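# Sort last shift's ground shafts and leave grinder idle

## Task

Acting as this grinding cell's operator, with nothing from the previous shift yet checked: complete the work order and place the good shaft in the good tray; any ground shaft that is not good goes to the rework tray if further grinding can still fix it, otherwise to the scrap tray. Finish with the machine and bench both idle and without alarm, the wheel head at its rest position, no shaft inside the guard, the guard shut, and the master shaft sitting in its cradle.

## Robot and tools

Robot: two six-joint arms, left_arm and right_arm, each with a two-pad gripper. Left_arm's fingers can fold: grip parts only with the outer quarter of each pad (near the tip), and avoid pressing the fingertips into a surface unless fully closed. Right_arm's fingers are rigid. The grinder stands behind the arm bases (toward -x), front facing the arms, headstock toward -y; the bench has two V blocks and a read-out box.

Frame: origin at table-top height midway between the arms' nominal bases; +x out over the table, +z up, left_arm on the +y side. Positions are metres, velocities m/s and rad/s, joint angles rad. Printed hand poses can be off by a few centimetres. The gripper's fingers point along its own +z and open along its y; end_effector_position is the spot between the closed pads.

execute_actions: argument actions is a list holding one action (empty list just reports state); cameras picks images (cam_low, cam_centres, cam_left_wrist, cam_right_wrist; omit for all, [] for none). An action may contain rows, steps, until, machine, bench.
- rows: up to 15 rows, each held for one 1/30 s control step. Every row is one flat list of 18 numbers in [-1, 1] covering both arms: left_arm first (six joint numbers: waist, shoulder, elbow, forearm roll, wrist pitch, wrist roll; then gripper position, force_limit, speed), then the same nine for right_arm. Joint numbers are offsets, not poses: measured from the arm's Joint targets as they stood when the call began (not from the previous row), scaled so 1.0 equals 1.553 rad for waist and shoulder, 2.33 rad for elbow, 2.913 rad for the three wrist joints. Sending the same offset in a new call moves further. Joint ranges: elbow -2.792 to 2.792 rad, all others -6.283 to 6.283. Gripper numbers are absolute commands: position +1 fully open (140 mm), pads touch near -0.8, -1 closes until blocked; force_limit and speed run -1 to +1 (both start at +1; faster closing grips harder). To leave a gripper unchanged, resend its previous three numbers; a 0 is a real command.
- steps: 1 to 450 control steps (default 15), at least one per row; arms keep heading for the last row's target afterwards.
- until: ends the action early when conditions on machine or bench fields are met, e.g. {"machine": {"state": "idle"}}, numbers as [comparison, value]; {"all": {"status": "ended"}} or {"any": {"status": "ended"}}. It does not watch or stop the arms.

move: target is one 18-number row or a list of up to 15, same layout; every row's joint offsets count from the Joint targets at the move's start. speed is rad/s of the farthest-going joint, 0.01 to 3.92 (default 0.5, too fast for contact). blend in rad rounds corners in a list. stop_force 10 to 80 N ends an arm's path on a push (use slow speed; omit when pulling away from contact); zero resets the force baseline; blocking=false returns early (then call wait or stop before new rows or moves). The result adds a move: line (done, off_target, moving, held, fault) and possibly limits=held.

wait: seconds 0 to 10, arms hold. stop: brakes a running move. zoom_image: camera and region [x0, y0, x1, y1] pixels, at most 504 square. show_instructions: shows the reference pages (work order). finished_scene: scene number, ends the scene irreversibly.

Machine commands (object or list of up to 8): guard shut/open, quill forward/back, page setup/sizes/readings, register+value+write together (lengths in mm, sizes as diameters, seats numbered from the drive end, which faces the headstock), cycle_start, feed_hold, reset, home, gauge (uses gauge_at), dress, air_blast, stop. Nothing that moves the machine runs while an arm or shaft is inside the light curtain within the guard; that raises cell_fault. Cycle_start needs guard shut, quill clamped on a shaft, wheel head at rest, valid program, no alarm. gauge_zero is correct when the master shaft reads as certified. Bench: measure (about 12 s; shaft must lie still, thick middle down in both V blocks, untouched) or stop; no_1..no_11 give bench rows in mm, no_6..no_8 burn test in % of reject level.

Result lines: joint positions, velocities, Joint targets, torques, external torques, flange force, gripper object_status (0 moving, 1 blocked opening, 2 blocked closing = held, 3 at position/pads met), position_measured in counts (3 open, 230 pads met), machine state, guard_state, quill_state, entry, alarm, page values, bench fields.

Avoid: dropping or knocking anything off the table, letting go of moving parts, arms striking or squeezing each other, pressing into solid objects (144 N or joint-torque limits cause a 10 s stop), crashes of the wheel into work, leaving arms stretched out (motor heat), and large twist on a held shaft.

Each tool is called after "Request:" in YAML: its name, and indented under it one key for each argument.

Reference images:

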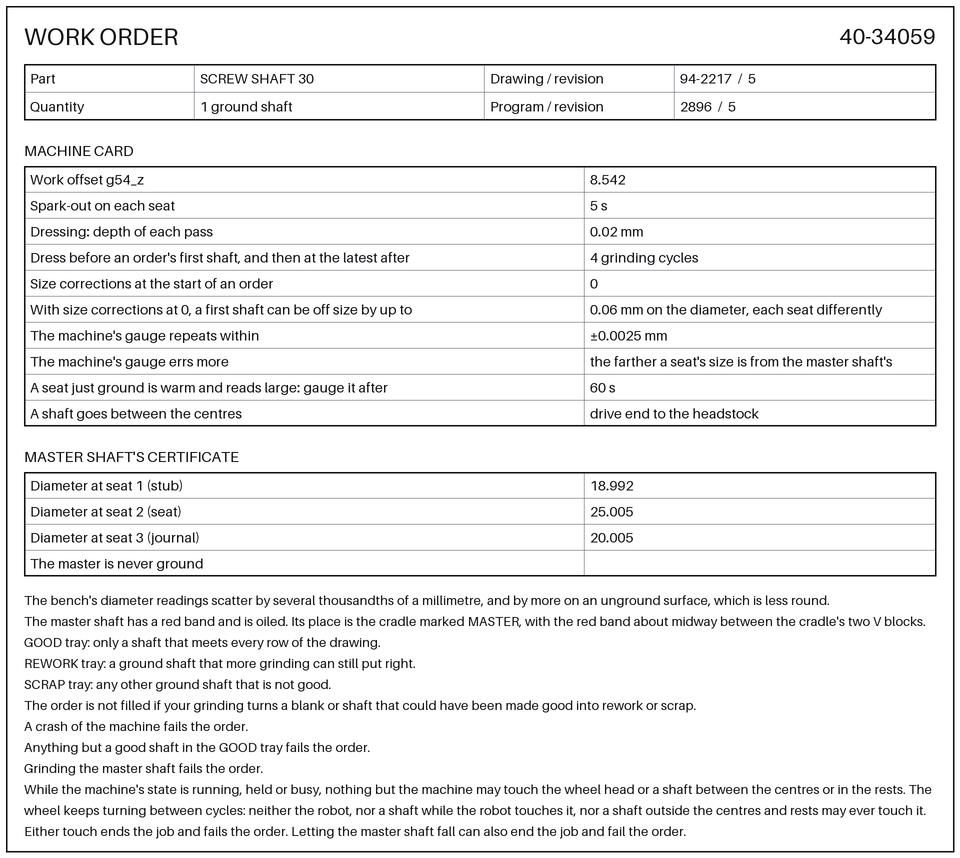

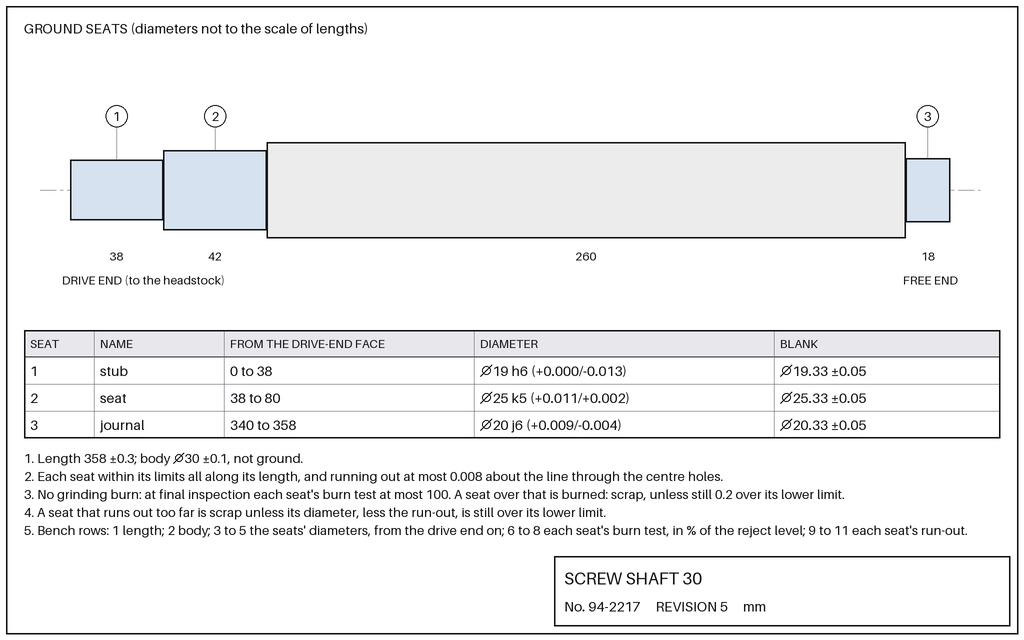

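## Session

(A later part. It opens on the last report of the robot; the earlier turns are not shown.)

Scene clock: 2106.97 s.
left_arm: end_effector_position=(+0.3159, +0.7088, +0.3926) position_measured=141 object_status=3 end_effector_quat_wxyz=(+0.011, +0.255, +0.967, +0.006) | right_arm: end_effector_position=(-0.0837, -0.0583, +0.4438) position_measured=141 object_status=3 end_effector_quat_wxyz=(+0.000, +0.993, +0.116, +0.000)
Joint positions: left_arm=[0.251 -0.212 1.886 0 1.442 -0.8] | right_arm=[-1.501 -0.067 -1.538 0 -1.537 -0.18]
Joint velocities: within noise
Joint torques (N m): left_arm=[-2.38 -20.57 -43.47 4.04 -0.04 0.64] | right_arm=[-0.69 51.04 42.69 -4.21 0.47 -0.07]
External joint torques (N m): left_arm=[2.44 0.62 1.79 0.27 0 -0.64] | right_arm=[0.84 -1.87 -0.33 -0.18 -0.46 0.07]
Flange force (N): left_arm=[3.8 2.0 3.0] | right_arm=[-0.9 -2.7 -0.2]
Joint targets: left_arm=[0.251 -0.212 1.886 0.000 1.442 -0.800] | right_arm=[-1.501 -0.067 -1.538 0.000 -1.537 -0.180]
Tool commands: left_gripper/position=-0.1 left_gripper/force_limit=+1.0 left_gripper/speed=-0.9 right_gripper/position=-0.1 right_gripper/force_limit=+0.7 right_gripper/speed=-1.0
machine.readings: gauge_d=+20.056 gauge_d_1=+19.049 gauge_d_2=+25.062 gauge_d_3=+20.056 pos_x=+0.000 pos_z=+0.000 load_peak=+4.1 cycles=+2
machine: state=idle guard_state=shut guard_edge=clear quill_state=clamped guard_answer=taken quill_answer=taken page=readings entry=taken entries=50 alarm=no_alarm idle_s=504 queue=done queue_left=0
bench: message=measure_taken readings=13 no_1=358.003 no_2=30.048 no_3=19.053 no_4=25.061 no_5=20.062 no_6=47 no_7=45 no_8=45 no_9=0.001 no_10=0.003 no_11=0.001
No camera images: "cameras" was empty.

Consistent with the bench. Grind.

Request:
execute_actions:
  actions:
    - {"machine":{"cycle_start":true},"steps":450,"until":{"machine":{"state":["=","done"]}}}
  cameras: []

Request:
execute_actions:
  actions:
    - {"steps":450,"until":{"machine":{"state":["!=","running"]}}}
  cameras: []

Request:
execute_actions:
  actions:
    - {"steps":450,"until":{"machine":{"state":["!=","running"]}}}
  cameras: []

Request:
execute_actions:
  actions:
    - {"steps":450,"until":{"machine":{"state":["!=","running"]}}}
  cameras: []

Request:
execute_actions:
  actions:
    - {"steps":450,"until":{"machine":{"state":["!=","running"]}}}
  cameras: []

Request:
execute_actions:
  actions:
    - {"steps":450,"until":{"machine":{"state":["!=","running"]}}}
  cameras: []

Request:
execute_actions:
  actions:
    - {"steps":450,"until":{"machine":{"state":["!=","running"]}}}
  cameras: []

Request:
execute_actions:
  actions:
    - {"steps":450,"until":{"machine":{"state":["!=","running"]}}}
  cameras: []

Request:
execute_actions:
  actions:
    - {"steps":450,"until":{"machine":{"state":["!=","running"]}}}
  cameras: []

Request:
execute_actions:
  actions:
    - {"steps":450,"until":{"machine":{"state":["!=","running"]}}}
  cameras: []

Request:
execute_actions:
  actions:
    - {"steps":450,"until":{"machine":{"state":["!=","running"]}}}
  cameras: []

Request:
execute_actions:
  actions:
    - {"steps":450,"until":{"machine":{"state":["!=","running"]}}}
  cameras: []

Request:
execute_actions:
  actions:
    - {"steps":450,"until":{"machine":{"state":["!=","running"]}}}
  cameras: []

Request:
execute_actions:
  actions:
    - {"steps":450,"until":{"machine":{"state":["!=","running"]}}}
  cameras: []

Request:
execute_actions:
  actions:
    - {"steps":450,"until":{"machine":{"state":["!=","running"]}}}
  cameras: []

Request:
execute_actions:
  actions:
    - {"steps":450,"until":{"machine":{"state":["!=","running"]}}}
  cameras: []

Scene clock: 2147.00 s.
left_arm: end_effector_position=(+0.3159, +0.7088, +0.3926) position_measured=141 object_status=3 end_effector_quat_wxyz=(+0.011, +0.255, +0.967, +0.006) | right_arm: end_effector_position=(-0.0837, -0.0583, +0.4438) position_measured=141 object_status=3 end_effector_quat_wxyz=(+0.000, +0.993, +0.116, +0.000)
Joint positions: left_arm=[0.251 -0.212 1.886 0 1.442 -0.8] | right_arm=[-1.501 -0.067 -1.538 0 -1.537 -0.18]
Joint velocities: within noise
Joint torques (N m): left_arm=[-2.34 -20.52 -43.5 3.99 -0.09 0.74] | right_arm=[-1.71 51.15 42.89 -4.28 0.52 -0.15]
External joint torques (N m): left_arm=[2.43 0.42 1.8 0.33 0.05 -0.73] | right_arm=[1.85 -1.88 -0.45 -0.12 -0.51 0.15]
Flange force (N): left_arm=[3.9 1.6 2.9] | right_arm=[-2.7 -2.9 0.0]
Joint targets: left_arm=[0.251 -0.212 1.886 0.000 1.442 -0.800] | right_arm=[-1.501 -0.067 -1.538 0.000 -1.537 -0.180]
Tool commands: left_gripper/position=-0.1 left_gripper/force_limit=+1.0 left_gripper/speed=-0.9 right_gripper/position=-0.1 right_gripper/force_limit=+0.7 right_gripper/speed=-1.0
machine.readings: gauge_d=+20.056 gauge_d_1=+0.000 gauge_d_2=+0.000 gauge_d_3=+0.000 pos_x=-365.412 pos_z=+19.000 load_peak=+0.0 cycles=+2
machine: state=running guard_state=shut guard_edge=clear quill_state=clamped guard_answer=taken quill_answer=taken page=readings entry=taken entries=51 alarm=no_alarm idle_s=543 queue=running queue_left=0
bench: message=measure_taken readings=13 no_1=358.003 no_2=30.048 no_3=19.053 no_4=25.061 no_5=20.062 no_6=47 no_7=45 no_8=45 no_9=0.001 no_10=0.003 no_11=0.001
No camera images: "cameras" was empty.

Scene clock: 2162.20 s.
left_arm: end_effector_position=(+0.3159, +0.7088, +0.3926) position_measured=141 object_status=3 end_effector_quat_wxyz=(+0.011, +0.255, +0.967, +0.006) | right_arm: end_effector_position=(-0.0837, -0.0583, +0.4438) position_measured=141 object_status=3 end_effector_quat_wxyz=(+0.000, +0.993, +0.116, +0.000)
Joint positions: left_arm=[0.251 -0.212 1.886 0 1.442 -0.8] | right_arm=[-1.501 -0.067 -1.538 0 -1.537 -0.18]
Joint velocities: within noise
Joint torques (N m): left_arm=[-1.86 -20.33 -43.43 4.02 -0.06 0.66] | right_arm=[-1.17 51.96 42.68 -4.33 0.42 -0.19]
External joint torques (N m): left_arm=[1.94 0.2 1.62 0.31 0.02 -0.66] | right_arm=[1.36 -2.93 -0.3 -0.06 -0.41 0.19]
Flange force (N): left_arm=[3.3 0.8 2.7] | right_arm=[-1.5 -4.6 -0.1]
Joint targets: left_arm=[0.251 -0.212 1.886 0.000 1.442 -0.800] | right_arm=[-1.501 -0.067 -1.538 0.000 -1.537 -0.180]
Tool commands: left_gripper/position=-0.1 left_gripper/force_limit=+1.0 left_gripper/speed=-0.9 right_gripper/position=-0.1 right_gripper/force_limit=+0.7 right_gripper/speed=-1.0
machine.readings: gauge_d=+20.056 gauge_d_1=+0.000 gauge_d_2=+0.000 gauge_d_3=+0.000 pos_x=-365.563 pos_z=+19.000 load_peak=+0.0 cycles=+2
machine: state=running guard_state=shut guard_edge=clear quill_state=clamped guard_answer=taken quill_answer=taken page=readings entry=taken entries=51 alarm=no_alarm idle_s=558 queue=running queue_left=0
bench: message=measure_taken readings=13 no_1=358.003 no_2=30.048 no_3=19.053 no_4=25.061 no_5=20.062 no_6=47 no_7=45 no_8=45 no_9=0.001 no_10=0.003 no_11=0.001
No camera images: "cameras" was empty.

Scene clock: 2177.40 s.
left_arm: end_effector_position=(+0.3159, +0.7088, +0.3926) position_measured=141 object_status=3 end_effector_quat_wxyz=(+0.011, +0.255, +0.967, +0.006) | right_arm: end_effector_position=(-0.0837, -0.0583, +0.4438) position_measured=141 object_status=3 end_effector_quat_wxyz=(+0.000, +0.993, +0.116, +0.000)
Joint positions: left_arm=[0.251 -0.212 1.886 0 1.442 -0.8] | right_arm=[-1.501 -0.067 -1.538 0 -1.537 -0.18]
Joint velocities: within noise
Joint torques (N m): left_arm=[-2.11 -20.59 -43.46 4.06 -0.07 0.65] | right_arm=[-0.42 51.05 42.88 -4.29 0.46 -0.13]
External joint torques (N m): left_arm=[2.22 0.28 1.63 0.27 0.03 -0.65] | right_arm=[0.53 -1.36 -0.29 -0.12 -0.46 0.13]
Flange force (N): left_arm=[3.7 1.3 2.7] | right_arm=[-0.7 -1.9 -0.2]
Joint targets: left_arm=[0.251 -0.212 1.886 0.000 1.442 -0.800] | right_arm=[-1.501 -0.067 -1.538 0.000 -1.537 -0.180]
Tool commands: left_gripper/position=-0.1 left_gripper/force_limit=+1.0 left_gripper/speed=-0.9 right_gripper/position=-0.1 right_gripper/force_limit=+0.7 right_gripper/speed=-1.0
machine.readings: gauge_d=+20.056 gauge_d_1=+0.000 gauge_d_2=+0.000 gauge_d_3=+0.000 pos_x=-365.715 pos_z=+19.000 load_peak=+0.0 cycles=+2
machine: state=running guard_state=shut guard_edge=clear quill_state=clamped guard_answer=taken quill_answer=taken page=readings entry=taken entries=51 alarm=no_alarm idle_s=573 queue=running queue_left=0
bench: message=measure_taken readings=13 no_1=358.003 no_2=30.048 no_3=19.053 no_4=25.061 no_5=20.062 no_6=47 no_7=45 no_8=45 no_9=0.001 no_10=0.003 no_11=0.001
No camera images: "cameras" was empty.

Scene clock: 2192.60 s.
left_arm: end_effector_position=(+0.3159, +0.7088, +0.3926) position_measured=141 object_status=3 end_effector_quat_wxyz=(+0.011, +0.255, +0.967, +0.006) | right_arm: end_effector_position=(-0.0837, -0.0583, +0.4438) position_measured=141 object_status=3 end_effector_quat_wxyz=(+0.000, +0.993, +0.116, +0.000)
Joint positions: left_arm=[0.251 -0.212 1.886 0 1.442 -0.8] | right_arm=[-1.501 -0.067 -1.538 0 -1.537 -0.18]
Joint velocities: within noise
Joint torques (N m): left_arm=[-2.24 -20.24 -43.48 4.1 -0.12 0.7] | right_arm=[-0.92 51.58 42.72 -4.24 0.51 -0.02]
External joint torques (N m): left_arm=[2.34 0.01 1.79 0.22 0.08 -0.7] | right_arm=[1.01 -1.81 -0.18 -0.17 -0.51 0.02]
Flange force (N): left_arm=[4.3 0.9 2.8] | right_arm=[-1.1 -2.9 -0.5]
Joint targets: left_arm=[0.251 -0.212 1.886 0.000 1.442 -0.800] | right_arm=[-1.501 -0.067 -1.538 0.000 -1.537 -0.180]
Tool commands: left_gripper/position=-0.1 left_gripper/force_limit=+1.0 left_gripper/speed=-0.9 right_gripper/position=-0.1 right_gripper/force_limit=+0.7 right_gripper/speed=-1.0
machine.readings: gauge_d=+20.056 gauge_d_1=+0.000 gauge_d_2=+0.000 gauge_d_3=+0.000 pos_x=-365.751 pos_z=+19.000 load_peak=+2.9 cycles=+2
machine: state=running guard_state=shut guard_edge=clear quill_state=clamped guard_answer=taken quill_answer=taken page=readings entry=taken entries=51 alarm=no_alarm idle_s=588 queue=running queue_left=0
bench: message=measure_taken readings=13 no_1=358.003 no_2=30.048 no_3=19.053 no_4=25.061 no_5=20.062 no_6=47 no_7=45 no_8=45 no_9=0.001 no_10=0.003 no_11=0.001
No camera images: "cameras" was empty.

Scene clock: 2207.80 s.
left_arm: end_effector_position=(+0.3159, +0.7088, +0.3926) position_measured=141 object_status=3 end_effector_quat_wxyz=(+0.011, +0.255, +0.967, +0.006) | right_arm: end_effector_position=(-0.0837, -0.0583, +0.4438) position_measured=141 object_status=3 end_effector_quat_wxyz=(+0.000, +0.993, +0.116, +0.000)
Joint positions: left_arm=[0.251 -0.212 1.886 0 1.442 -0.8] | right_arm=[-1.501 -0.067 -1.538 0 -1.537 -0.18]
Joint velocities: within noise
Joint torques (N m): left_arm=[-2.42 -20.54 -43.41 4.08 -0.14 0.71] | right_arm=[-0.26 51.5 43.08 -4.29 0.48 -0.04]
External joint torques (N m): left_arm=[2.56 0.13 1.65 0.24 0.11 -0.71] | right_arm=[0.36 -1.98 -0.56 -0.12 -0.48 0.04]
Flange force (N): left_arm=[4.3 1.6 2.5] | right_arm=[-0.1 -2.4 0.2]
Joint targets: left_arm=[0.251 -0.212 1.886 0.000 1.442 -0.800] | right_arm=[-1.501 -0.067 -1.538 0.000 -1.537 -0.180]
Tool commands: left_gripper/position=-0.1 left_gripper/force_limit=+1.0 left_gripper/speed=-0.9 right_gripper/position=-0.1 right_gripper/force_limit=+0.7 right_gripper/speed=-1.0
machine.readings: gauge_d=+20.056 gauge_d_1=+0.000 gauge_d_2=+0.000 gauge_d_3=+0.000 pos_x=-365.781 pos_z=+19.000 load_peak=+2.9 cycles=+2
machine: state=running guard_state=shut guard_edge=clear quill_state=clamped guard_answer=taken quill_answer=taken page=readings entry=taken entries=51 alarm=no_alarm idle_s=603 queue=running queue_left=0
bench: message=measure_taken readings=13 no_1=358.003 no_2=30.048 no_3=19.053 no_4=25.061 no_5=20.062 no_6=47 no_7=45 no_8=45 no_9=0.001 no_10=0.003 no_11=0.001
No camera images: "cameras" was empty.

Scene clock: 2223.00 s.
left_arm: end_effector_position=(+0.3159, +0.7088, +0.3926) position_measured=141 object_status=3 end_effector_quat_wxyz=(+0.011, +0.255, +0.967, +0.006) | right_arm: end_effector_position=(-0.0837, -0.0583, +0.4438) position_measured=141 object_status=3 end_effector_quat_wxyz=(+0.000, +0.993, +0.116, +0.000)
Joint positions: left_arm=[0.251 -0.212 1.886 0 1.442 -0.8] | right_arm=[-1.501 -0.067 -1.538 0 -1.537 -0.18]
Joint velocities: within noise
Joint torques (N m): left_arm=[-2.35 -20.72 -43.21 4.07 -0.09 0.67] | right_arm=[-0.62 51.78 42.79 -4.29 0.41 -0.07]
External joint torques (N m): left_arm=[2.46 0.48 1.4 0.26 0.05 -0.66] | right_arm=[0.77 -2.59 -0.36 -0.11 -0.4 0.07]
Flange force (N): left_arm=[3.6 2.2 2.3] | right_arm=[-0.5 -3.8 0.1]
Joint targets: left_arm=[0.251 -0.212 1.886 0.000 1.442 -0.800] | right_arm=[-1.501 -0.067 -1.538 0.000 -1.537 -0.180]
Tool commands: left_gripper/position=-0.1 left_gripper/force_limit=+1.0 left_gripper/speed=-0.9 right_gripper/position=-0.1 right_gripper/force_limit=+0.7 right_gripper/speed=-1.0
machine.readings: gauge_d=+20.056 gauge_d_1=+0.000 gauge_d_2=+0.000 gauge_d_3=+0.000 pos_x=-359.334 pos_z=+59.000 load_peak=+2.9 cycles=+2
machine: state=running guard_state=shut guard_edge=clear quill_state=clamped guard_answer=taken quill_answer=taken page=readings entry=taken entries=51 alarm=no_alarm idle_s=618 queue=running queue_left=0
bench: message=measure_taken readings=13 no_1=358.003 no_2=30.048 no_3=19.053 no_4=25.061 no_5=20.062 no_6=47 no_7=45 no_8=45 no_9=0.001 no_10=0.003 no_11=0.001
No camera images: "cameras" was empty.

Scene clock: 2238.20 s.
left_arm: end_effector_position=(+0.3159, +0.7088, +0.3926) position_measured=141 object_status=3 end_effector_quat_wxyz=(+0.011, +0.255, +0.967, +0.006) | right_arm: end_effector_position=(-0.0837, -0.0583, +0.4438) position_measured=141 object_status=3 end_effector_quat_wxyz=(+0.000, +0.993, +0.116, +0.000)
Joint positions: left_arm=[0.251 -0.212 1.886 0 1.442 -0.8] | right_arm=[-1.501 -0.067 -1.538 0 -1.537 -0.18]
Joint velocities: within noise
Joint torques (N m): left_arm=[-2.44 -20.72 -43.32 4.06 -0.08 0.67] | right_arm=[-0.65 52.14 42.97 -4.33 0.43 -0.16]
External joint torques (N m): left_arm=[2.53 0.64 1.64 0.26 0.04 -0.67] | right_arm=[0.75 -2.7 -0.51 -0.07 -0.43 0.16]
Flange force (N): left_arm=[3.8 2.3 2.7] | right_arm=[-0.6 -3.7 0.3]
Joint targets: left_arm=[0.251 -0.212 1.886 0.000 1.442 -0.800] | right_arm=[-1.501 -0.067 -1.538 0.000 -1.537 -0.180]
Tool commands: left_gripper/position=-0.1 left_gripper/force_limit=+1.0 left_gripper/speed=-0.9 right_gripper/position=-0.1 right_gripper/force_limit=+0.7 right_gripper/speed=-1.0
machine.readings: gauge_d=+20.056 gauge_d_1=+0.000 gauge_d_2=+0.000 gauge_d_3=+0.000 pos_x=-359.486 pos_z=+59.000 load_peak=+2.9 cycles=+2
machine: state=running guard_state=shut guard_edge=clear quill_state=clamped guard_answer=taken quill_answer=taken page=readings entry=taken entries=51 alarm=no_alarm idle_s=633 queue=running queue_left=0
bench: message=measure_taken readings=13 no_1=358.003 no_2=30.048 no_3=19.053 no_4=25.061 no_5=20.062 no_6=47 no_7=45 no_8=45 no_9=0.001 no_10=0.003 no_11=0.001
No camera images: "cameras" was empty.

Scene clock: 2253.40 s.
left_arm: end_effector_position=(+0.3159, +0.7088, +0.3926) position_measured=141 object_status=3 end_effector_quat_wxyz=(+0.011, +0.255, +0.967, +0.006) | right_arm: end_effector_position=(-0.0837, -0.0583, +0.4438) position_measured=141 object_status=3 end_effector_quat_wxyz=(+0.000, +0.993, +0.116, +0.000)
Joint positions: left_arm=[0.251 -0.212 1.886 0 1.442 -0.8] | right_arm=[-1.501 -0.067 -1.538 0 -1.537 -0.18]
Joint velocities: within noise
Joint torques (N m): left_arm=[-2.45 -20.33 -43.42 4.06 -0.14 0.66] | right_arm=[-0.46 51.9 42.76 -4.34 0.53 -0.08]
External joint torques (N m): left_arm=[2.57 -0.08 1.56 0.27 0.1 -0.65] | right_arm=[0.62 -2.64 -0.29 -0.06 -0.52 0.08]
Flange force (N): left_arm=[4.6 1.5 2.3] | right_arm=[-0.2 -3.9 -0.3]
Joint targets: left_arm=[0.251 -0.212 1.886 0.000 1.442 -0.800] | right_arm=[-1.501 -0.067 -1.538 0.000 -1.537 -0.180]
Tool commands: left_gripper/position=-0.1 left_gripper/force_limit=+1.0 left_gripper/speed=-0.9 right_gripper/position=-0.1 right_gripper/force_limit=+0.7 right_gripper/speed=-1.0
machine.readings: gauge_d=+20.056 gauge_d_1=+0.000 gauge_d_2=+0.000 gauge_d_3=+0.000 pos_x=-359.638 pos_z=+59.000 load_peak=+2.9 cycles=+2
machine: state=running guard_state=shut guard_edge=clear quill_state=clamped guard_answer=taken quill_answer=taken page=readings entry=taken entries=51 alarm=no_alarm idle_s=649 queue=running queue_left=0
bench: message=measure_taken readings=13 no_1=358.003 no_2=30.048 no_3=19.053 no_4=25.061 no_5=20.062 no_6=47 no_7=45 no_8=45 no_9=0.001 no_10=0.003 no_11=0.001
No camera images: "cameras" was empty.

Scene clock: 2268.60 s.
left_arm: end_effector_position=(+0.3159, +0.7088, +0.3926) position_measured=141 object_status=3 end_effector_quat_wxyz=(+0.011, +0.255, +0.967, +0.006) | right_arm: end_effector_position=(-0.0837, -0.0583, +0.4438) position_measured=141 object_status=3 end_effector_quat_wxyz=(+0.000, +0.993, +0.116, +0.000)
Joint positions: left_arm=[0.251 -0.212 1.886 0 1.442 -0.8] | right_arm=[-1.501 -0.067 -1.538 0 -1.537 -0.18]
Joint velocities: within noise
Joint torques (N m): left_arm=[-2.31 -20.52 -43.44 4.03 -0.12 0.66] | right_arm=[-0.37 52.29 42.86 -4.33 0.48 -0.07]
External joint torques (N m): left_arm=[2.41 0.32 1.67 0.29 0.08 -0.66] | right_arm=[0.49 -2.61 -0.24 -0.09 -0.47 0.07]
Flange force (N): left_arm=[4.0 1.6 2.6] | right_arm=[0.0 -3.9 -0.3]
Joint targets: left_arm=[0.251 -0.212 1.886 0.000 1.442 -0.800] | right_arm=[-1.501 -0.067 -1.538 0.000 -1.537 -0.180]
Tool commands: left_gripper/position=-0.1 left_gripper/force_limit=+1.0 left_gripper/speed=-0.9 right_gripper/position=-0.1 right_gripper/force_limit=+0.7 right_gripper/speed=-1.0
machine.readings: gauge_d=+20.056 gauge_d_1=+0.000 gauge_d_2=+0.000 gauge_d_3=+0.000 pos_x=-359.723 pos_z=+59.000 load_peak=+4.0 cycles=+2
machine: state=running guard_state=shut guard_edge=clear quill_state=clamped guard_answer=taken quill_answer=taken page=readings entry=taken entries=51 alarm=no_alarm idle_s=664 queue=running queue_left=0
bench: message=measure_taken readings=13 no_1=358.003 no_2=30.048 no_3=19.053 no_4=25.061 no_5=20.062 no_6=47 no_7=45 no_8=45 no_9=0.001 no_10=0.003 no_11=0.001
No camera images: "cameras" was empty.

Scene clock: 2283.80 s.
left_arm: end_effector_position=(+0.3159, +0.7088, +0.3926) position_measured=141 object_status=3 end_effector_quat_wxyz=(+0.011, +0.255, +0.967, +0.006) | right_arm: end_effector_position=(-0.0837, -0.0583, +0.4438) position_measured=141 object_status=3 end_effector_quat_wxyz=(+0.000, +0.993, +0.116, +0.000)
Joint positions: left_arm=[0.251 -0.212 1.886 0 1.442 -0.8] | right_arm=[-1.501 -0.067 -1.538 0 -1.537 -0.18]
Joint velocities: within noise
Joint torques (N m): left_arm=[-2.31 -20.68 -43.38 4.02 -0.1 0.68] | right_arm=[-0.52 52.29 42.65 -4.42 0.52 -0.03]
External joint torques (N m): left_arm=[2.39 0.45 1.52 0.31 0.06 -0.68] | right_arm=[0.65 -2.92 -0.17 0.01 -0.51 0.02]
Flange force (N): left_arm=[3.6 1.9 2.5] | right_arm=[-0.1 -4.6 -0.5]
Joint targets: left_arm=[0.251 -0.212 1.886 0.000 1.442 -0.800] | right_arm=[-1.501 -0.067 -1.538 0.000 -1.537 -0.180]
Tool commands: left_gripper/position=-0.1 left_gripper/force_limit=+1.0 left_gripper/speed=-0.9 right_gripper/position=-0.1 right_gripper/force_limit=+0.7 right_gripper/speed=-1.0
machine.readings: gauge_d=+20.056 gauge_d_1=+0.000 gauge_d_2=+0.000 gauge_d_3=+0.000 pos_x=-359.753 pos_z=+59.000 load_peak=+4.3 cycles=+2
machine: state=running guard_state=shut guard_edge=clear quill_state=clamped guard_answer=taken quill_answer=taken page=readings entry=taken entries=51 alarm=no_alarm idle_s=679 queue=running queue_left=0
bench: message=measure_taken readings=13 no_1=358.003 no_2=30.048 no_3=19.053 no_4=25.061 no_5=20.062 no_6=47 no_7=45 no_8=45 no_9=0.001 no_10=0.003 no_11=0.001
No camera images: "cameras" was empty.

Scene clock: 2299.00 s.
left_arm: end_effector_position=(+0.3159, +0.7088, +0.3926) position_measured=141 object_status=3 end_effector_quat_wxyz=(+0.011, +0.255, +0.967, +0.006) | right_arm: end_effector_position=(-0.0837, -0.0583, +0.4438) position_measured=141 object_status=3 end_effector_quat_wxyz=(+0.000, +0.993, +0.116, +0.000)
Joint positions: left_arm=[0.251 -0.212 1.886 0 1.442 -0.8] | right_arm=[-1.501 -0.067 -1.538 0 -1.537 -0.18]
Joint velocities: within noise
Joint torques (N m): left_arm=[-2.05 -20.68 -43.3 4.05 -0.1 0.68] | right_arm=[-0.86 52.07 42.99 -4.27 0.48 -0.11]
External joint torques (N m): left_arm=[2.11 0.63 1.53 0.27 0.06 -0.68] | right_arm=[0.93 -2.18 -0.39 -0.15 -0.48 0.11]
Flange force (N): left_arm=[3.0 1.6 2.5] | right_arm=[-1.0 -3.1 -0.1]
Joint targets: left_arm=[0.251 -0.212 1.886 0.000 1.442 -0.800] | right_arm=[-1.501 -0.067 -1.538 0.000 -1.537 -0.180]
Tool commands: left_gripper/position=-0.1 left_gripper/force_limit=+1.0 left_gripper/speed=-0.9 right_gripper/position=-0.1 right_gripper/force_limit=+0.7 right_gripper/speed=-1.0
machine.readings: gauge_d=+20.056 gauge_d_1=+0.000 gauge_d_2=+0.000 gauge_d_3=+0.000 pos_x=+0.000 pos_z=+170.941 load_peak=+4.3 cycles=+2
machine: state=running guard_state=shut guard_edge=clear quill_state=clamped guard_answer=taken quill_answer=taken page=readings entry=taken entries=51 alarm=no_alarm idle_s=694 queue=running queue_left=0
bench: message=measure_taken readings=13 no_1=358.003 no_2=30.048 no_3=19.053 no_4=25.061 no_5=20.062 no_6=47 no_7=45 no_8=45 no_9=0.001 no_10=0.003 no_11=0.001
No camera images: "cameras" was empty.

Scene clock: 2314.20 s.
left_arm: end_effector_position=(+0.3159, +0.7088, +0.3926) position_measured=141 object_status=3 end_effector_quat_wxyz=(+0.011, +0.255, +0.967, +0.006) | right_arm: end_effector_position=(-0.0837, -0.0583, +0.4438) position_measured=141 object_status=3 end_effector_quat_wxyz=(+0.000, +0.993, +0.116, +0.000)
Joint positions: left_arm=[0.251 -0.212 1.886 0 1.442 -0.8] | right_arm=[-1.501 -0.067 -1.538 0 -1.537 -0.18]
Joint velocities: within noise
Joint torques (N m): left_arm=[-2.29 -20.58 -43.43 4.07 -0.07 0.67] | right_arm=[-1.51 51.82 42.58 -4.29 0.58 -0.12]
External joint torques (N m): left_arm=[2.38 0.44 1.65 0.25 0.03 -0.67] | right_arm=[1.57 -1.97 0.01 -0.12 -0.58 0.12]
Flange force (N): left_arm=[3.8 1.8 2.7] | right_arm=[-2.0 -3.7 -0.9]
Joint targets: left_arm=[0.251 -0.212 1.886 0.000 1.442 -0.800] | right_arm=[-1.501 -0.067 -1.538 0.000 -1.537 -0.180]
Tool commands: left_gripper/position=-0.1 left_gripper/force_limit=+1.0 left_gripper/speed=-0.9 right_gripper/position=-0.1 right_gripper/force_limit=+0.7 right_gripper/speed=-1.0
machine.readings: gauge_d=+20.056 gauge_d_1=+0.000 gauge_d_2=+0.000 gauge_d_3=+0.000 pos_x=-364.392 pos_z=+349.000 load_peak=+4.3 cycles=+2
machine: state=running guard_state=shut guard_edge=clear quill_state=clamped guard_answer=taken quill_answer=taken page=readings entry=taken entries=51 alarm=no_alarm idle_s=709 queue=running queue_left=0
bench: message=measure_taken readings=13 no_1=358.003 no_2=30.048 no_3=19.053 no_4=25.061 no_5=20.062 no_6=47 no_7=45 no_8=45 no_9=0.001 no_10=0.003 no_11=0.001
No camera images: "cameras" was empty.

Scene clock: 2329.40 s.
left_arm: end_effector_position=(+0.3159, +0.7088, +0.3926) position_measured=141 object_status=3 end_effector_quat_wxyz=(+0.011, +0.255, +0.967, +0.006) | right_arm: end_effector_position=(-0.0837, -0.0583, +0.4438) position_measured=141 object_status=3 end_effector_quat_wxyz=(+0.000, +0.993, +0.116, +0.000)
Joint positions: left_arm=[0.251 -0.212 1.886 0 1.442 -0.8] | right_arm=[-1.501 -0.067 -1.538 0 -1.537 -0.18]
Joint velocities: within noise
Joint torques (N m): left_arm=[-2.11 -20.28 -43.44 4.05 -0.14 0.66] | right_arm=[-0.58 51.5 42.83 -4.32 0.52 -0.12]
External joint torques (N m): left_arm=[2.19 0.23 1.7 0.28 0.1 -0.66] | right_arm=[0.73 -2.29 -0.37 -0.08 -0.51 0.12]
Flange force (N): left_arm=[3.8 1.1 2.6] | right_arm=[-0.7 -3.3 -0.1]
Joint targets: left_arm=[0.251 -0.212 1.886 0.000 1.442 -0.800] | right_arm=[-1.501 -0.067 -1.538 0.000 -1.537 -0.180]
Tool commands: left_gripper/position=-0.1 left_gripper/force_limit=+1.0 left_gripper/speed=-0.9 right_gripper/position=-0.1 right_gripper/force_limit=+0.7 right_gripper/speed=-1.0
machine.readings: gauge_d=+20.056 gauge_d_1=+0.000 gauge_d_2=+0.000 gauge_d_3=+0.000 pos_x=-364.544 pos_z=+349.000 load_peak=+4.3 cycles=+2
machine: state=running guard_state=shut guard_edge=clear quill_state=clamped guard_answer=taken quill_answer=taken page=readings entry=taken entries=51 alarm=no_alarm idle_s=724 queue=running queue_left=0
bench: message=measure_taken readings=13 no_1=358.003 no_2=30.048 no_3=19.053 no_4=25.061 no_5=20.062 no_6=47 no_7=45 no_8=45 no_9=0.001 no_10=0.003 no_11=0.001
No camera images: "cameras" was empty.

Scene clock: 2344.60 s.
left_arm: end_effector_position=(+0.3159, +0.7088, +0.3926) position_measured=141 object_status=3 end_effector_quat_wxyz=(+0.011, +0.255, +0.967, +0.006) | right_arm: end_effector_position=(-0.0837, -0.0583, +0.4438) position_measured=141 object_status=3 end_effector_quat_wxyz=(+0.000, +0.993, +0.116, +0.000)
Joint positions: left_arm=[0.251 -0.212 1.886 0 1.442 -0.8] | right_arm=[-1.501 -0.067 -1.538 0 -1.537 -0.18]
Joint velocities: within noise
Joint torques (N m): left_arm=[-2.67 -20.36 -43.4 4.07 -0.13 0.65] | right_arm=[-1.09 52.13 42.75 -4.24 0.47 0.02]
External joint torques (N m): left_arm=[2.8 -0.06 1.56 0.26 0.09 -0.65] | right_arm=[1.29 -3.3 -0.43 -0.15 -0.46 -0.01]
Flange force (N): left_arm=[5.0 1.9 2.4] | right_arm=[-1.0 -4.9 0.1]
Joint targets: left_arm=[0.251 -0.212 1.886 0.000 1.442 -0.800] | right_arm=[-1.501 -0.067 -1.538 0.000 -1.537 -0.180]
Tool commands: left_gripper/position=-0.1 left_gripper/force_limit=+1.0 left_gripper/speed=-0.9 right_gripper/position=-0.1 right_gripper/force_limit=+0.7 right_gripper/speed=-1.0
machine.readings: gauge_d=+20.056 gauge_d_1=+0.000 gauge_d_2=+0.000 gauge_d_3=+0.000 pos_x=-364.695 pos_z=+349.000 load_peak=+4.3 cycles=+2
machine: state=running guard_state=shut guard_edge=clear quill_state=clamped guard_answer=taken quill_answer=taken page=readings entry=taken entries=51 alarm=no_alarm idle_s=739 queue=running queue_left=0
bench: message=measure_taken readings=13 no_1=358.003 no_2=30.048 no_3=19.053 no_4=25.061 no_5=20.062 no_6=47 no_7=45 no_8=45 no_9=0.001 no_10=0.003 no_11=0.001
No camera images: "cameras" was empty.

Scene clock: 2359.80 s.
left_arm: end_effector_position=(+0.3159, +0.7088, +0.3926) position_measured=141 object_status=3 end_effector_quat_wxyz=(+0.011, +0.255, +0.967, +0.006) | right_arm: end_effector_position=(-0.0837, -0.0583, +0.4438) position_measured=141 object_status=3 end_effector_quat_wxyz=(+0.000, +0.993, +0.116, +0.000)
Joint positions: left_arm=[0.251 -0.212 1.886 0 1.442 -0.8] | right_arm=[-1.501 -0.067 -1.538 0 -1.537 -0.18]
Joint velocities: within noise
Joint torques (N m): left_arm=[-2.46 -20.57 -43.37 4.08 -0.14 0.63] | right_arm=[-0.42 51.88 42.53 -4.34 0.49 -0.11]
External joint torques (N m): left_arm=[2.54 0.46 1.54 0.26 0.1 -0.63] | right_arm=[0.52 -2.11 0.1 -0.08 -0.49 0.11]
Flange force (N): left_arm=[4.0 2.2 2.4] | right_arm=[-0.2 -3.7 -0.9]
Joint targets: left_arm=[0.251 -0.212 1.886 0.000 1.442 -0.800] | right_arm=[-1.501 -0.067 -1.538 0.000 -1.537 -0.180]
Tool commands: left_gripper/position=-0.1 left_gripper/force_limit=+1.0 left_gripper/speed=-0.9 right_gripper/position=-0.1 right_gripper/force_limit=+0.7 right_gripper/speed=-1.0
machine.readings: gauge_d=+20.056 gauge_d_1=+0.000 gauge_d_2=+0.000 gauge_d_3=+0.000 pos_x=-364.728 pos_z=+349.000 load_peak=+4.3 cycles=+2
machine: state=running guard_state=shut guard_edge=clear quill_state=clamped guard_answer=taken quill_answer=taken page=readings entry=taken entries=51 alarm=no_alarm idle_s=754 queue=running queue_left=0
bench: message=measure_taken readings=13 no_1=358.003 no_2=30.048 no_3=19.053 no_4=25.061 no_5=20.062 no_6=47 no_7=45 no_8=45 no_9=0.001 no_10=0.003 no_11=0.001
No camera images: "cameras" was empty.

Scene clock: 2375.00 s.
left_arm: end_effector_position=(+0.3159, +0.7088, +0.3926) position_measured=141 object_status=3 end_effector_quat_wxyz=(+0.011, +0.255, +0.967, +0.006) | right_arm: end_effector_position=(-0.0837, -0.0583, +0.4438) position_measured=141 object_status=3 end_effector_quat_wxyz=(+0.000, +0.993, +0.116, +0.000)
Joint positions: left_arm=[0.251 -0.212 1.886 0 1.442 -0.8] | right_arm=[-1.501 -0.067 -1.538 0 -1.537 -0.18]
Joint velocities: within noise
Joint torques (N m): left_arm=[-2.05 -20.7 -43.33 4.04 -0.09 0.67] | right_arm=[-0.38 51.63 42.69 -4.27 0.52 -0.11]
External joint torques (N m): left_arm=[2.13 0.54 1.52 0.29 0.05 -0.67] | right_arm=[0.59 -2.79 -0.44 -0.11 -0.51 0.11]
Flange force (N): left_arm=[3.1 1.6 2.5] | right_arm=[-0.2 -3.9 0.0]
Joint targets: left_arm=[0.251 -0.212 1.886 0.000 1.442 -0.800] | right_arm=[-1.501 -0.067 -1.538 0.000 -1.537 -0.180]
Tool commands: left_gripper/position=-0.1 left_gripper/force_limit=+1.0 left_gripper/speed=-0.9 right_gripper/position=-0.1 right_gripper/force_limit=+0.7 right_gripper/speed=-1.0
machine.readings: gauge_d=+20.056 gauge_d_1=+0.000 gauge_d_2=+0.000 gauge_d_3=+0.000 pos_x=-364.758 pos_z=+349.000 load_peak=+4.3 cycles=+2
machine: state=running guard_state=shut guard_edge=clear quill_state=clamped guard_answer=taken quill_answer=taken page=readings entry=taken entries=51 alarm=no_alarm idle_s=769 queue=running queue_left=0
bench: message=measure_taken readings=13 no_1=358.003 no_2=30.048 no_3=19.053 no_4=25.061 no_5=20.062 no_6=47 no_7=45 no_8=45 no_9=0.001 no_10=0.003 no_11=0.001
No camera images: "cameras" was empty.

Request:
execute_actions:
  actions:
    - {"steps":450,"until":{"machine":{"state":["!=","running"]}}}
  cameras: []

Request:
wait:
  seconds: 10
  cameras: []

Request:
execute_actions:
  actions:
    - {"steps":450,"until":{"machine":{"idle_s":[">=",66]}}}
  cameras: []

Request:
execute_actions:
  actions:
    - {"steps":450,"until":{"machine":{"idle_s":[">=",66]}}}
  cameras: []

Request:
execute_actions:
  actions:
    - {"steps":450,"until":{"machine":{"idle_s":[">=",66]}}}
  cameras: []

Request:
execute_actions:
  actions:
    - {"steps":450,"until":{"machine":{"idle_s":[">=",66]}}}
  cameras: []

Request:
execute_actions:
  actions:
    - {"machine":[{"register":"gauge_at","value":1,"write":true,"gauge":true,"page":"readings"},{"register":"gauge_at","value":2,"write":true,"gauge":true},{"register":"gauge_at","value":3,"write":true,"gauge":true}],"steps":450,"until":{"machine":{"queue":["!=","running"]}}}
  cameras: []

Request:
execute_actions:
  actions:
    - {"machine":[{"register":"gauge_at","value":1,"write":true,"gauge":true,"page":"readings"},{"register":"gauge_at","value":2,"write":true,"gauge":true},{"register":"gauge_at","value":3,"write":true,"gauge":true}],"steps":450,"until":{"machine":{"queue":["!=","running"]}}}
  cameras: []

Request:
execute_actions:
  actions:
    - {"machine":[{"register":"gauge_at","value":1,"write":true,"gauge":true,"page":"readings"},{"register":"gauge_at","value":2,"write":true,"gauge":true},{"register":"gauge_at","value":3,"write":true,"gauge":true}],"steps":450,"until":{"machine":{"queue":["!=","running"]}}}
  cameras: []

Scene clock: 2389.53 s.
left_arm: end_effector_position=(+0.3159, +0.7088, +0.3926) position_measured=141 object_status=3 end_effector_quat_wxyz=(+0.011, +0.255, +0.967, +0.006) | right_arm: end_effector_position=(-0.0837, -0.0583, +0.4438) position_measured=141 object_status=3 end_effector_quat_wxyz=(+0.000, +0.993, +0.116, +0.000)
Joint positions: left_arm=[0.251 -0.212 1.886 0 1.442 -0.8] | right_arm=[-1.501 -0.067 -1.538 0 -1.537 -0.18]
Joint velocities: within noise
Joint torques (N m): left_arm=[-2.37 -20.69 -43.51 4.01 -0.1 0.66] | right_arm=[-0.86 51.95 42.76 -4.22 0.42 0]
External joint torques (N m): left_arm=[2.44 0.62 1.76 0.31 0.05 -0.65] | right_arm=[0.98 -2.58 -0.4 -0.17 -0.42 0]
Flange force (N): left_arm=[3.8 2.0 2.9] | right_arm=[-0.8 -3.7 0.1]
Joint targets: left_arm=[0.251 -0.212 1.886 0.000 1.442 -0.800] | right_arm=[-1.501 -0.067 -1.538 0.000 -1.537 -0.180]
Tool commands: left_gripper/position=-0.1 left_gripper/force_limit=+1.0 left_gripper/speed=-0.9 right_gripper/position=-0.1 right_gripper/force_limit=+0.7 right_gripper/speed=-1.0
machine.readings: gauge_d=+20.056 gauge_d_1=+0.000 gauge_d_2=+0.000 gauge_d_3=+0.000 pos_x=+0.000 pos_z=+0.000 load_peak=+4.3 cycles=+3
machine: state=done guard_state=shut guard_edge=clear quill_state=clamped guard_answer=taken quill_answer=taken page=readings entry=taken entries=51 alarm=no_alarm idle_s=3 queue=done queue_left=0
bench: message=measure_taken readings=13 no_1=358.003 no_2=30.048 no_3=19.053 no_4=25.061 no_5=20.062 no_6=47 no_7=45 no_8=45 no_9=0.001 no_10=0.003 no_11=0.001
No camera images: "cameras" was empty.

Scene clock: 2399.53 s.
left_arm: end_effector_position=(+0.3159, +0.7088, +0.3926) position_measured=141 object_status=3 end_effector_quat_wxyz=(+0.011, +0.255, +0.967, +0.006) | right_arm: end_effector_position=(-0.0837, -0.0583, +0.4438) position_measured=141 object_status=3 end_effector_quat_wxyz=(+0.000, +0.993, +0.116, +0.000)
Joint positions: left_arm=[0.251 -0.212 1.886 0 1.442 -0.8] | right_arm=[-1.501 -0.067 -1.538 0 -1.537 -0.18]
Joint velocities: within noise
Joint torques (N m): left_arm=[-2.47 -20.36 -43.45 4.06 -0.09 0.65] | right_arm=[-0.61 51.52 42.6 -4.29 0.45 -0.18]
External joint torques (N m): left_arm=[2.62 -0.03 1.77 0.25 0.06 -0.65] | right_arm=[0.77 -2.33 -0.15 -0.11 -0.44 0.18]
Flange force (N): left_arm=[4.8 1.5 2.8] | right_arm=[-0.7 -3.7 -0.4]
Joint targets: left_arm=[0.251 -0.212 1.886 0.000 1.442 -0.800] | right_arm=[-1.501 -0.067 -1.538 0.000 -1.537 -0.180]
Tool commands: left_gripper/position=-0.1 left_gripper/force_limit=+1.0 left_gripper/speed=-0.9 right_gripper/position=-0.1 right_gripper/force_limit=+0.7 right_gripper/speed=-1.0
machine.readings: gauge_d=+20.056 gauge_d_1=+0.000 gauge_d_2=+0.000 gauge_d_3=+0.000 pos_x=+0.000 pos_z=+0.000 load_peak=+4.3 cycles=+3
machine: state=done guard_state=shut guard_edge=clear quill_state=clamped guard_answer=taken quill_answer=taken page=readings entry=taken entries=51 alarm=no_alarm idle_s=13 queue=done queue_left=0
bench: message=measure_taken readings=13 no_1=358.003 no_2=30.048 no_3=19.053 no_4=25.061 no_5=20.062 no_6=47 no_7=45 no_8=45 no_9=0.001 no_10=0.003 no_11=0.001
wait: 10.00 s
No camera images: "cameras" was empty.

Scene clock: 2414.73 s.
left_arm: end_effector_position=(+0.3159, +0.7088, +0.3926) position_measured=141 object_status=3 end_effector_quat_wxyz=(+0.011, +0.255, +0.967, +0.006) | right_arm: end_effector_position=(-0.0837, -0.0583, +0.4438) position_measured=141 object_status=3 end_effector_quat_wxyz=(+0.000, +0.993, +0.116, +0.000)
Joint positions: left_arm=[0.251 -0.212 1.886 0 1.442 -0.8] | right_arm=[-1.501 -0.067 -1.538 0 -1.537 -0.18]
Joint velocities: within noise
Joint torques (N m): left_arm=[-2.48 -20.53 -43.44 4.03 -0.09 0.68] | right_arm=[-0.98 51.67 42.46 -4.32 0.43 -0.16]
External joint torques (N m): left_arm=[2.57 0.37 1.68 0.29 0.05 -0.68] | right_arm=[1.21 -3.04 -0.21 -0.06 -0.42 0.16]
Flange force (N): left_arm=[4.2 1.9 2.7] | right_arm=[-1.2 -4.9 -0.2]
Joint targets: left_arm=[0.251 -0.212 1.886 0.000 1.442 -0.800] | right_arm=[-1.501 -0.067 -1.538 0.000 -1.537 -0.180]
Tool commands: left_gripper/position=-0.1 left_gripper/force_limit=+1.0 left_gripper/speed=-0.9 right_gripper/position=-0.1 right_gripper/force_limit=+0.7 right_gripper/speed=-1.0
machine.readings: gauge_d=+20.056 gauge_d_1=+0.000 gauge_d_2=+0.000 gauge_d_3=+0.000 pos_x=+0.000 pos_z=+0.000 load_peak=+4.3 cycles=+3
machine: state=done guard_state=shut guard_edge=clear quill_state=clamped guard_answer=taken quill_answer=taken page=readings entry=taken entries=51 alarm=no_alarm idle_s=28 queue=done queue_left=0
bench: message=measure_taken readings=13 no_1=358.003 no_2=30.048 no_3=19.053 no_4=25.061 no_5=20.062 no_6=47 no_7=45 no_8=45 no_9=0.001 no_10=0.003 no_11=0.001
No camera images: "cameras" was empty.

Scene clock: 2429.93 s.
left_arm: end_effector_position=(+0.3159, +0.7088, +0.3926) position_measured=141 object_status=3 end_effector_quat_wxyz=(+0.011, +0.255, +0.967, +0.006) | right_arm: end_effector_position=(-0.0837, -0.0583, +0.4438) position_measured=141 object_status=3 end_effector_quat_wxyz=(+0.000, +0.993, +0.116, +0.000)
Joint positions: left_arm=[0.251 -0.212 1.886 0 1.442 -0.8] | right_arm=[-1.501 -0.067 -1.538 0 -1.537 -0.18]
Joint velocities: within noise
Joint torques (N m): left_arm=[-2.18 -20.72 -43.5 4.07 -0.12 0.67] | right_arm=[-1 51.92 43.17 -4.28 0.47 -0.19]
External joint torques (N m): left_arm=[2.25 0.63 1.67 0.26 0.08 -0.67] | right_arm=[1.11 -2.43 -0.63 -0.13 -0.46 0.19]
Flange force (N): left_arm=[3.4 1.7 2.7] | right_arm=[-1.5 -3.2 0.4]
Joint targets: left_arm=[0.251 -0.212 1.886 0.000 1.442 -0.800] | right_arm=[-1.501 -0.067 -1.538 0.000 -1.537 -0.180]
Tool commands: left_gripper/position=-0.1 left_gripper/force_limit=+1.0 left_gripper/speed=-0.9 right_gripper/position=-0.1 right_gripper/force_limit=+0.7 right_gripper/speed=-1.0
machine.readings: gauge_d=+20.056 gauge_d_1=+0.000 gauge_d_2=+0.000 gauge_d_3=+0.000 pos_x=+0.000 pos_z=+0.000 load_peak=+4.3 cycles=+3
machine: state=done guard_state=shut guard_edge=clear quill_state=clamped guard_answer=taken quill_answer=taken page=readings entry=taken entries=51 alarm=no_alarm idle_s=43 queue=done queue_left=0
bench: message=measure_taken readings=13 no_1=358.003 no_2=30.048 no_3=19.053 no_4=25.061 no_5=20.062 no_6=47 no_7=45 no_8=45 no_9=0.001 no_10=0.003 no_11=0.001
No camera images: "cameras" was empty.

Scene clock: 2445.13 s.
left_arm: end_effector_position=(+0.3159, +0.7088, +0.3926) position_measured=141 object_status=3 end_effector_quat_wxyz=(+0.011, +0.255, +0.967, +0.006) | right_arm: end_effector_position=(-0.0837, -0.0583, +0.4438) position_measured=141 object_status=3 end_effector_quat_wxyz=(+0.000, +0.993, +0.116, +0.000)
Joint positions: left_arm=[0.251 -0.212 1.886 0 1.442 -0.8] | right_arm=[-1.501 -0.067 -1.538 0 -1.537 -0.18]
Joint velocities: within noise
Joint torques (N m): left_arm=[-2.39 -20.54 -43.29 4.07 -0.08 0.66] | right_arm=[-1.04 52 42.65 -4.22 0.55 -0.07]
External joint torques (N m): left_arm=[2.45 0.65 1.68 0.24 0.05 -0.66] | right_arm=[1.13 -2.43 -0.18 -0.19 -0.55 0.07]
Flange force (N): left_arm=[3.7 2.1 2.8] | right_arm=[-1.1 -3.9 -0.5]
Joint targets: left_arm=[0.251 -0.212 1.886 0.000 1.442 -0.800] | right_arm=[-1.501 -0.067 -1.538 0.000 -1.537 -0.180]
Tool commands: left_gripper/position=-0.1 left_gripper/force_limit=+1.0 left_gripper/speed=-0.9 right_gripper/position=-0.1 right_gripper/force_limit=+0.7 right_gripper/speed=-1.0
machine.readings: gauge_d=+20.056 gauge_d_1=+0.000 gauge_d_2=+0.000 gauge_d_3=+0.000 pos_x=+0.000 pos_z=+0.000 load_peak=+4.3 cycles=+3
machine: state=done guard_state=shut guard_edge=clear quill_state=clamped guard_answer=taken quill_answer=taken page=readings entry=taken entries=51 alarm=no_alarm idle_s=58 queue=done queue_left=0
bench: message=measure_taken readings=13 no_1=358.003 no_2=30.048 no_3=19.053 no_4=25.061 no_5=20.062 no_6=47 no_7=45 no_8=45 no_9=0.001 no_10=0.003 no_11=0.001
No camera images: "cameras" was empty.

Scene clock: 2453.03 s.
left_arm: end_effector_position=(+0.3159, +0.7088, +0.3926) position_measured=141 object_status=3 end_effector_quat_wxyz=(+0.011, +0.255, +0.967, +0.006) | right_arm: end_effector_position=(-0.0837, -0.0583, +0.4438) position_measured=141 object_status=3 end_effector_quat_wxyz=(+0.000, +0.993, +0.116, +0.000)
Joint positions: left_arm=[0.251 -0.212 1.886 0 1.442 -0.8] | right_arm=[-1.501 -0.067 -1.538 0 -1.537 -0.18]
Joint velocities: within noise
Joint torques (N m): left_arm=[-2.38 -20.37 -43.42 4.09 -0.11 0.68] | right_arm=[-1.44 51.58 42.9 -4.28 0.54 -0.11]
External joint torques (N m): left_arm=[2.43 0.46 1.73 0.23 0.07 -0.68] | right_arm=[1.55 -1.97 -0.36 -0.13 -0.54 0.11]
Flange force (N): left_arm=[3.9 1.8 2.8] | right_arm=[-2.1 -3.0 -0.2]
Joint targets: left_arm=[0.251 -0.212 1.886 0.000 1.442 -0.800] | right_arm=[-1.501 -0.067 -1.538 0.000 -1.537 -0.180]
Tool commands: left_gripper/position=-0.1 left_gripper/force_limit=+1.0 left_gripper/speed=-0.9 right_gripper/position=-0.1 right_gripper/force_limit=+0.7 right_gripper/speed=-1.0
machine.readings: gauge_d=+20.056 gauge_d_1=+0.000 gauge_d_2=+0.000 gauge_d_3=+0.000 pos_x=+0.000 pos_z=+0.000 load_peak=+4.3 cycles=+3
machine: state=done guard_state=shut guard_edge=clear quill_state=clamped guard_answer=taken quill_answer=taken page=readings entry=taken entries=51 alarm=no_alarm idle_s=66 queue=done queue_left=0
bench: message=measure_taken readings=13 no_1=358.003 no_2=30.048 no_3=19.053 no_4=25.061 no_5=20.062 no_6=47 no_7=45 no_8=45 no_9=0.001 no_10=0.003 no_11=0.001
No camera images: "cameras" was empty.

Scene clock: 2465.37 s.
left_arm: end_effector_position=(+0.3159, +0.7088, +0.3926) position_measured=141 object_status=3 end_effector_quat_wxyz=(+0.011, +0.255, +0.967, +0.006) | right_arm: end_effector_position=(-0.0837, -0.0583, +0.4438) position_measured=141 object_status=3 end_effector_quat_wxyz=(+0.000, +0.993, +0.116, +0.000)
Joint positions: left_arm=[0.251 -0.212 1.886 0 1.442 -0.8] | right_arm=[-1.501 -0.067 -1.538 0 -1.537 -0.18]
Joint velocities: within noise
Joint torques (N m): left_arm=[-2.31 -20.44 -43.41 4.1 -0.1 0.67] | right_arm=[-0.9 51.46 42.92 -4.23 0.52 -0.11]
External joint torques (N m): left_arm=[2.36 0.52 1.73 0.22 0.06 -0.67] | right_arm=[1.11 -2.67 -0.63 -0.16 -0.51 0.11]
Flange force (N): left_arm=[3.7 1.7 2.8] | right_arm=[-1.2 -3.6 0.3]
Joint targets: left_arm=[0.251 -0.212 1.886 0.000 1.442 -0.800] | right_arm=[-1.501 -0.067 -1.538 0.000 -1.537 -0.180]
Tool commands: left_gripper/position=-0.1 left_gripper/force_limit=+1.0 left_gripper/speed=-0.9 right_gripper/position=-0.1 right_gripper/force_limit=+0.7 right_gripper/speed=-1.0
machine.readings: gauge_d=+20.000 gauge_d_1=+18.991 gauge_d_2=+25.005 gauge_d_3=+20.000 pos_x=+0.000 pos_z=+0.000 load_peak=+4.3 cycles=+3
machine: state=done guard_state=shut guard_edge=clear quill_state=clamped guard_answer=taken quill_answer=taken page=readings entry=taken entries=57 alarm=no_alarm idle_s=78 queue=done queue_left=0
bench: message=measure_taken readings=13 no_1=358.003 no_2=30.048 no_3=19.053 no_4=25.061 no_5=20.062 no_6=47 no_7=45 no_8=45 no_9=0.001 no_10=0.003 no_11=0.001
No camera images: "cameras" was empty.

Scene clock: 2477.70 s.
left_arm: end_effector_position=(+0.3159, +0.7088, +0.3926) position_measured=141 object_status=3 end_effector_quat_wxyz=(+0.011, +0.255, +0.967, +0.006) | right_arm: end_effector_position=(-0.0837, -0.0583, +0.4438) position_measured=141 object_status=3 end_effector_quat_wxyz=(+0.000, +0.993, +0.116, +0.000)
Joint positions: left_arm=[0.251 -0.212 1.886 0 1.442 -0.8] | right_arm=[-1.501 -0.067 -1.538 0 -1.537 -0.18]
Joint velocities: within noise
Joint torques (N m): left_arm=[-2.21 -20.55 -43.49 4.04 -0.13 0.65] | right_arm=[-0.91 52.13 42.93 -4.33 0.56 -0.09]
External joint torques (N m): left_arm=[2.27 0.5 1.69 0.29 0.08 -0.64] | right_arm=[1.08 -3.15 -0.58 -0.06 -0.55 0.09]
Flange force (N): left_arm=[3.6 1.7 2.7] | right_arm=[-0.9 -4.4 0.2]
Joint targets: left_arm=[0.251 -0.212 1.886 0.000 1.442 -0.800] | right_arm=[-1.501 -0.067 -1.538 0.000 -1.537 -0.180]
Tool commands: left_gripper/position=-0.1 left_gripper/force_limit=+1.0 left_gripper/speed=-0.9 right_gripper/position=-0.1 right_gripper/force_limit=+0.7 right_gripper/speed=-1.0
machine.readings: gauge_d=+20.000 gauge_d_1=+18.991 gauge_d_2=+25.005 gauge_d_3=+20.000 pos_x=+0.000 pos_z=+0.000 load_peak=+4.3 cycles=+3
machine: state=done guard_state=shut guard_edge=clear quill_state=clamped guard_answer=taken quill_answer=taken page=readings entry=taken entries=63 alarm=no_alarm idle_s=90 queue=done queue_left=0
bench: message=measure_taken readings=13 no_1=358.003 no_2=30.048 no_3=19.053 no_4=25.061 no_5=20.062 no_6=47 no_7=45 no_8=45 no_9=0.001 no_10=0.003 no_11=0.001
No camera images: "cameras" was empty.

Scene clock: 2490.03 s.
left_arm: end_effector_position=(+0.3159, +0.7088, +0.3926) position_measured=141 object_status=3 end_effector_quat_wxyz=(+0.011, +0.255, +0.967, +0.006) | right_arm: end_effector_position=(-0.0837, -0.0583, +0.4438) position_measured=141 object_status=3 end_effector_quat_wxyz=(+0.000, +0.993, +0.116, +0.000)
Joint positions: left_arm=[0.251 -0.212 1.886 0 1.442 -0.8] | right_arm=[-1.501 -0.067 -1.538 0 -1.537 -0.18]
Joint velocities: within noise
Joint torques (N m): left_arm=[-2.78 -20.57 -43.41 4.02 -0.12 0.69] | right_arm=[-0.56 52.01 42.72 -4.36 0.46 -0.05]
External joint torques (N m): left_arm=[2.88 0.29 1.58 0.32 0.08 -0.68] | right_arm=[0.67 -2.5 -0.22 -0.05 -0.45 0.05]
Flange force (N): left_arm=[4.7 2.4 2.5] | right_arm=[-0.3 -3.8 -0.3]
Joint targets: left_arm=[0.251 -0.212 1.886 0.000 1.442 -0.800] | right_arm=[-1.501 -0.067 -1.538 0.000 -1.537 -0.180]
Tool commands: left_gripper/position=-0.1 left_gripper/force_limit=+1.0 left_gripper/speed=-0.9 right_gripper/position=-0.1 right_gripper/force_limit=+0.7 right_gripper/speed=-1.0
machine.readings: gauge_d=+19.999 gauge_d_1=+18.992 gauge_d_2=+25.006 gauge_d_3=+19.999 pos_x=+0.000 pos_z=+0.000 load_peak=+4.3 cycles=+3
machine: state=done guard_state=shut guard_edge=clear quill_state=clamped guard_answer=taken quill_answer=taken page=readings entry=taken entries=69 alarm=no_alarm idle_s=102 queue=done queue_left=0
bench: message=measure_taken readings=13 no_1=358.003 no_2=30.048 no_3=19.053 no_4=25.061 no_5=20.062 no_6=47 no_7=45 no_8=45 no_9=0.001 no_10=0.003 no_11=0.001
No camera images: "cameras" was empty.


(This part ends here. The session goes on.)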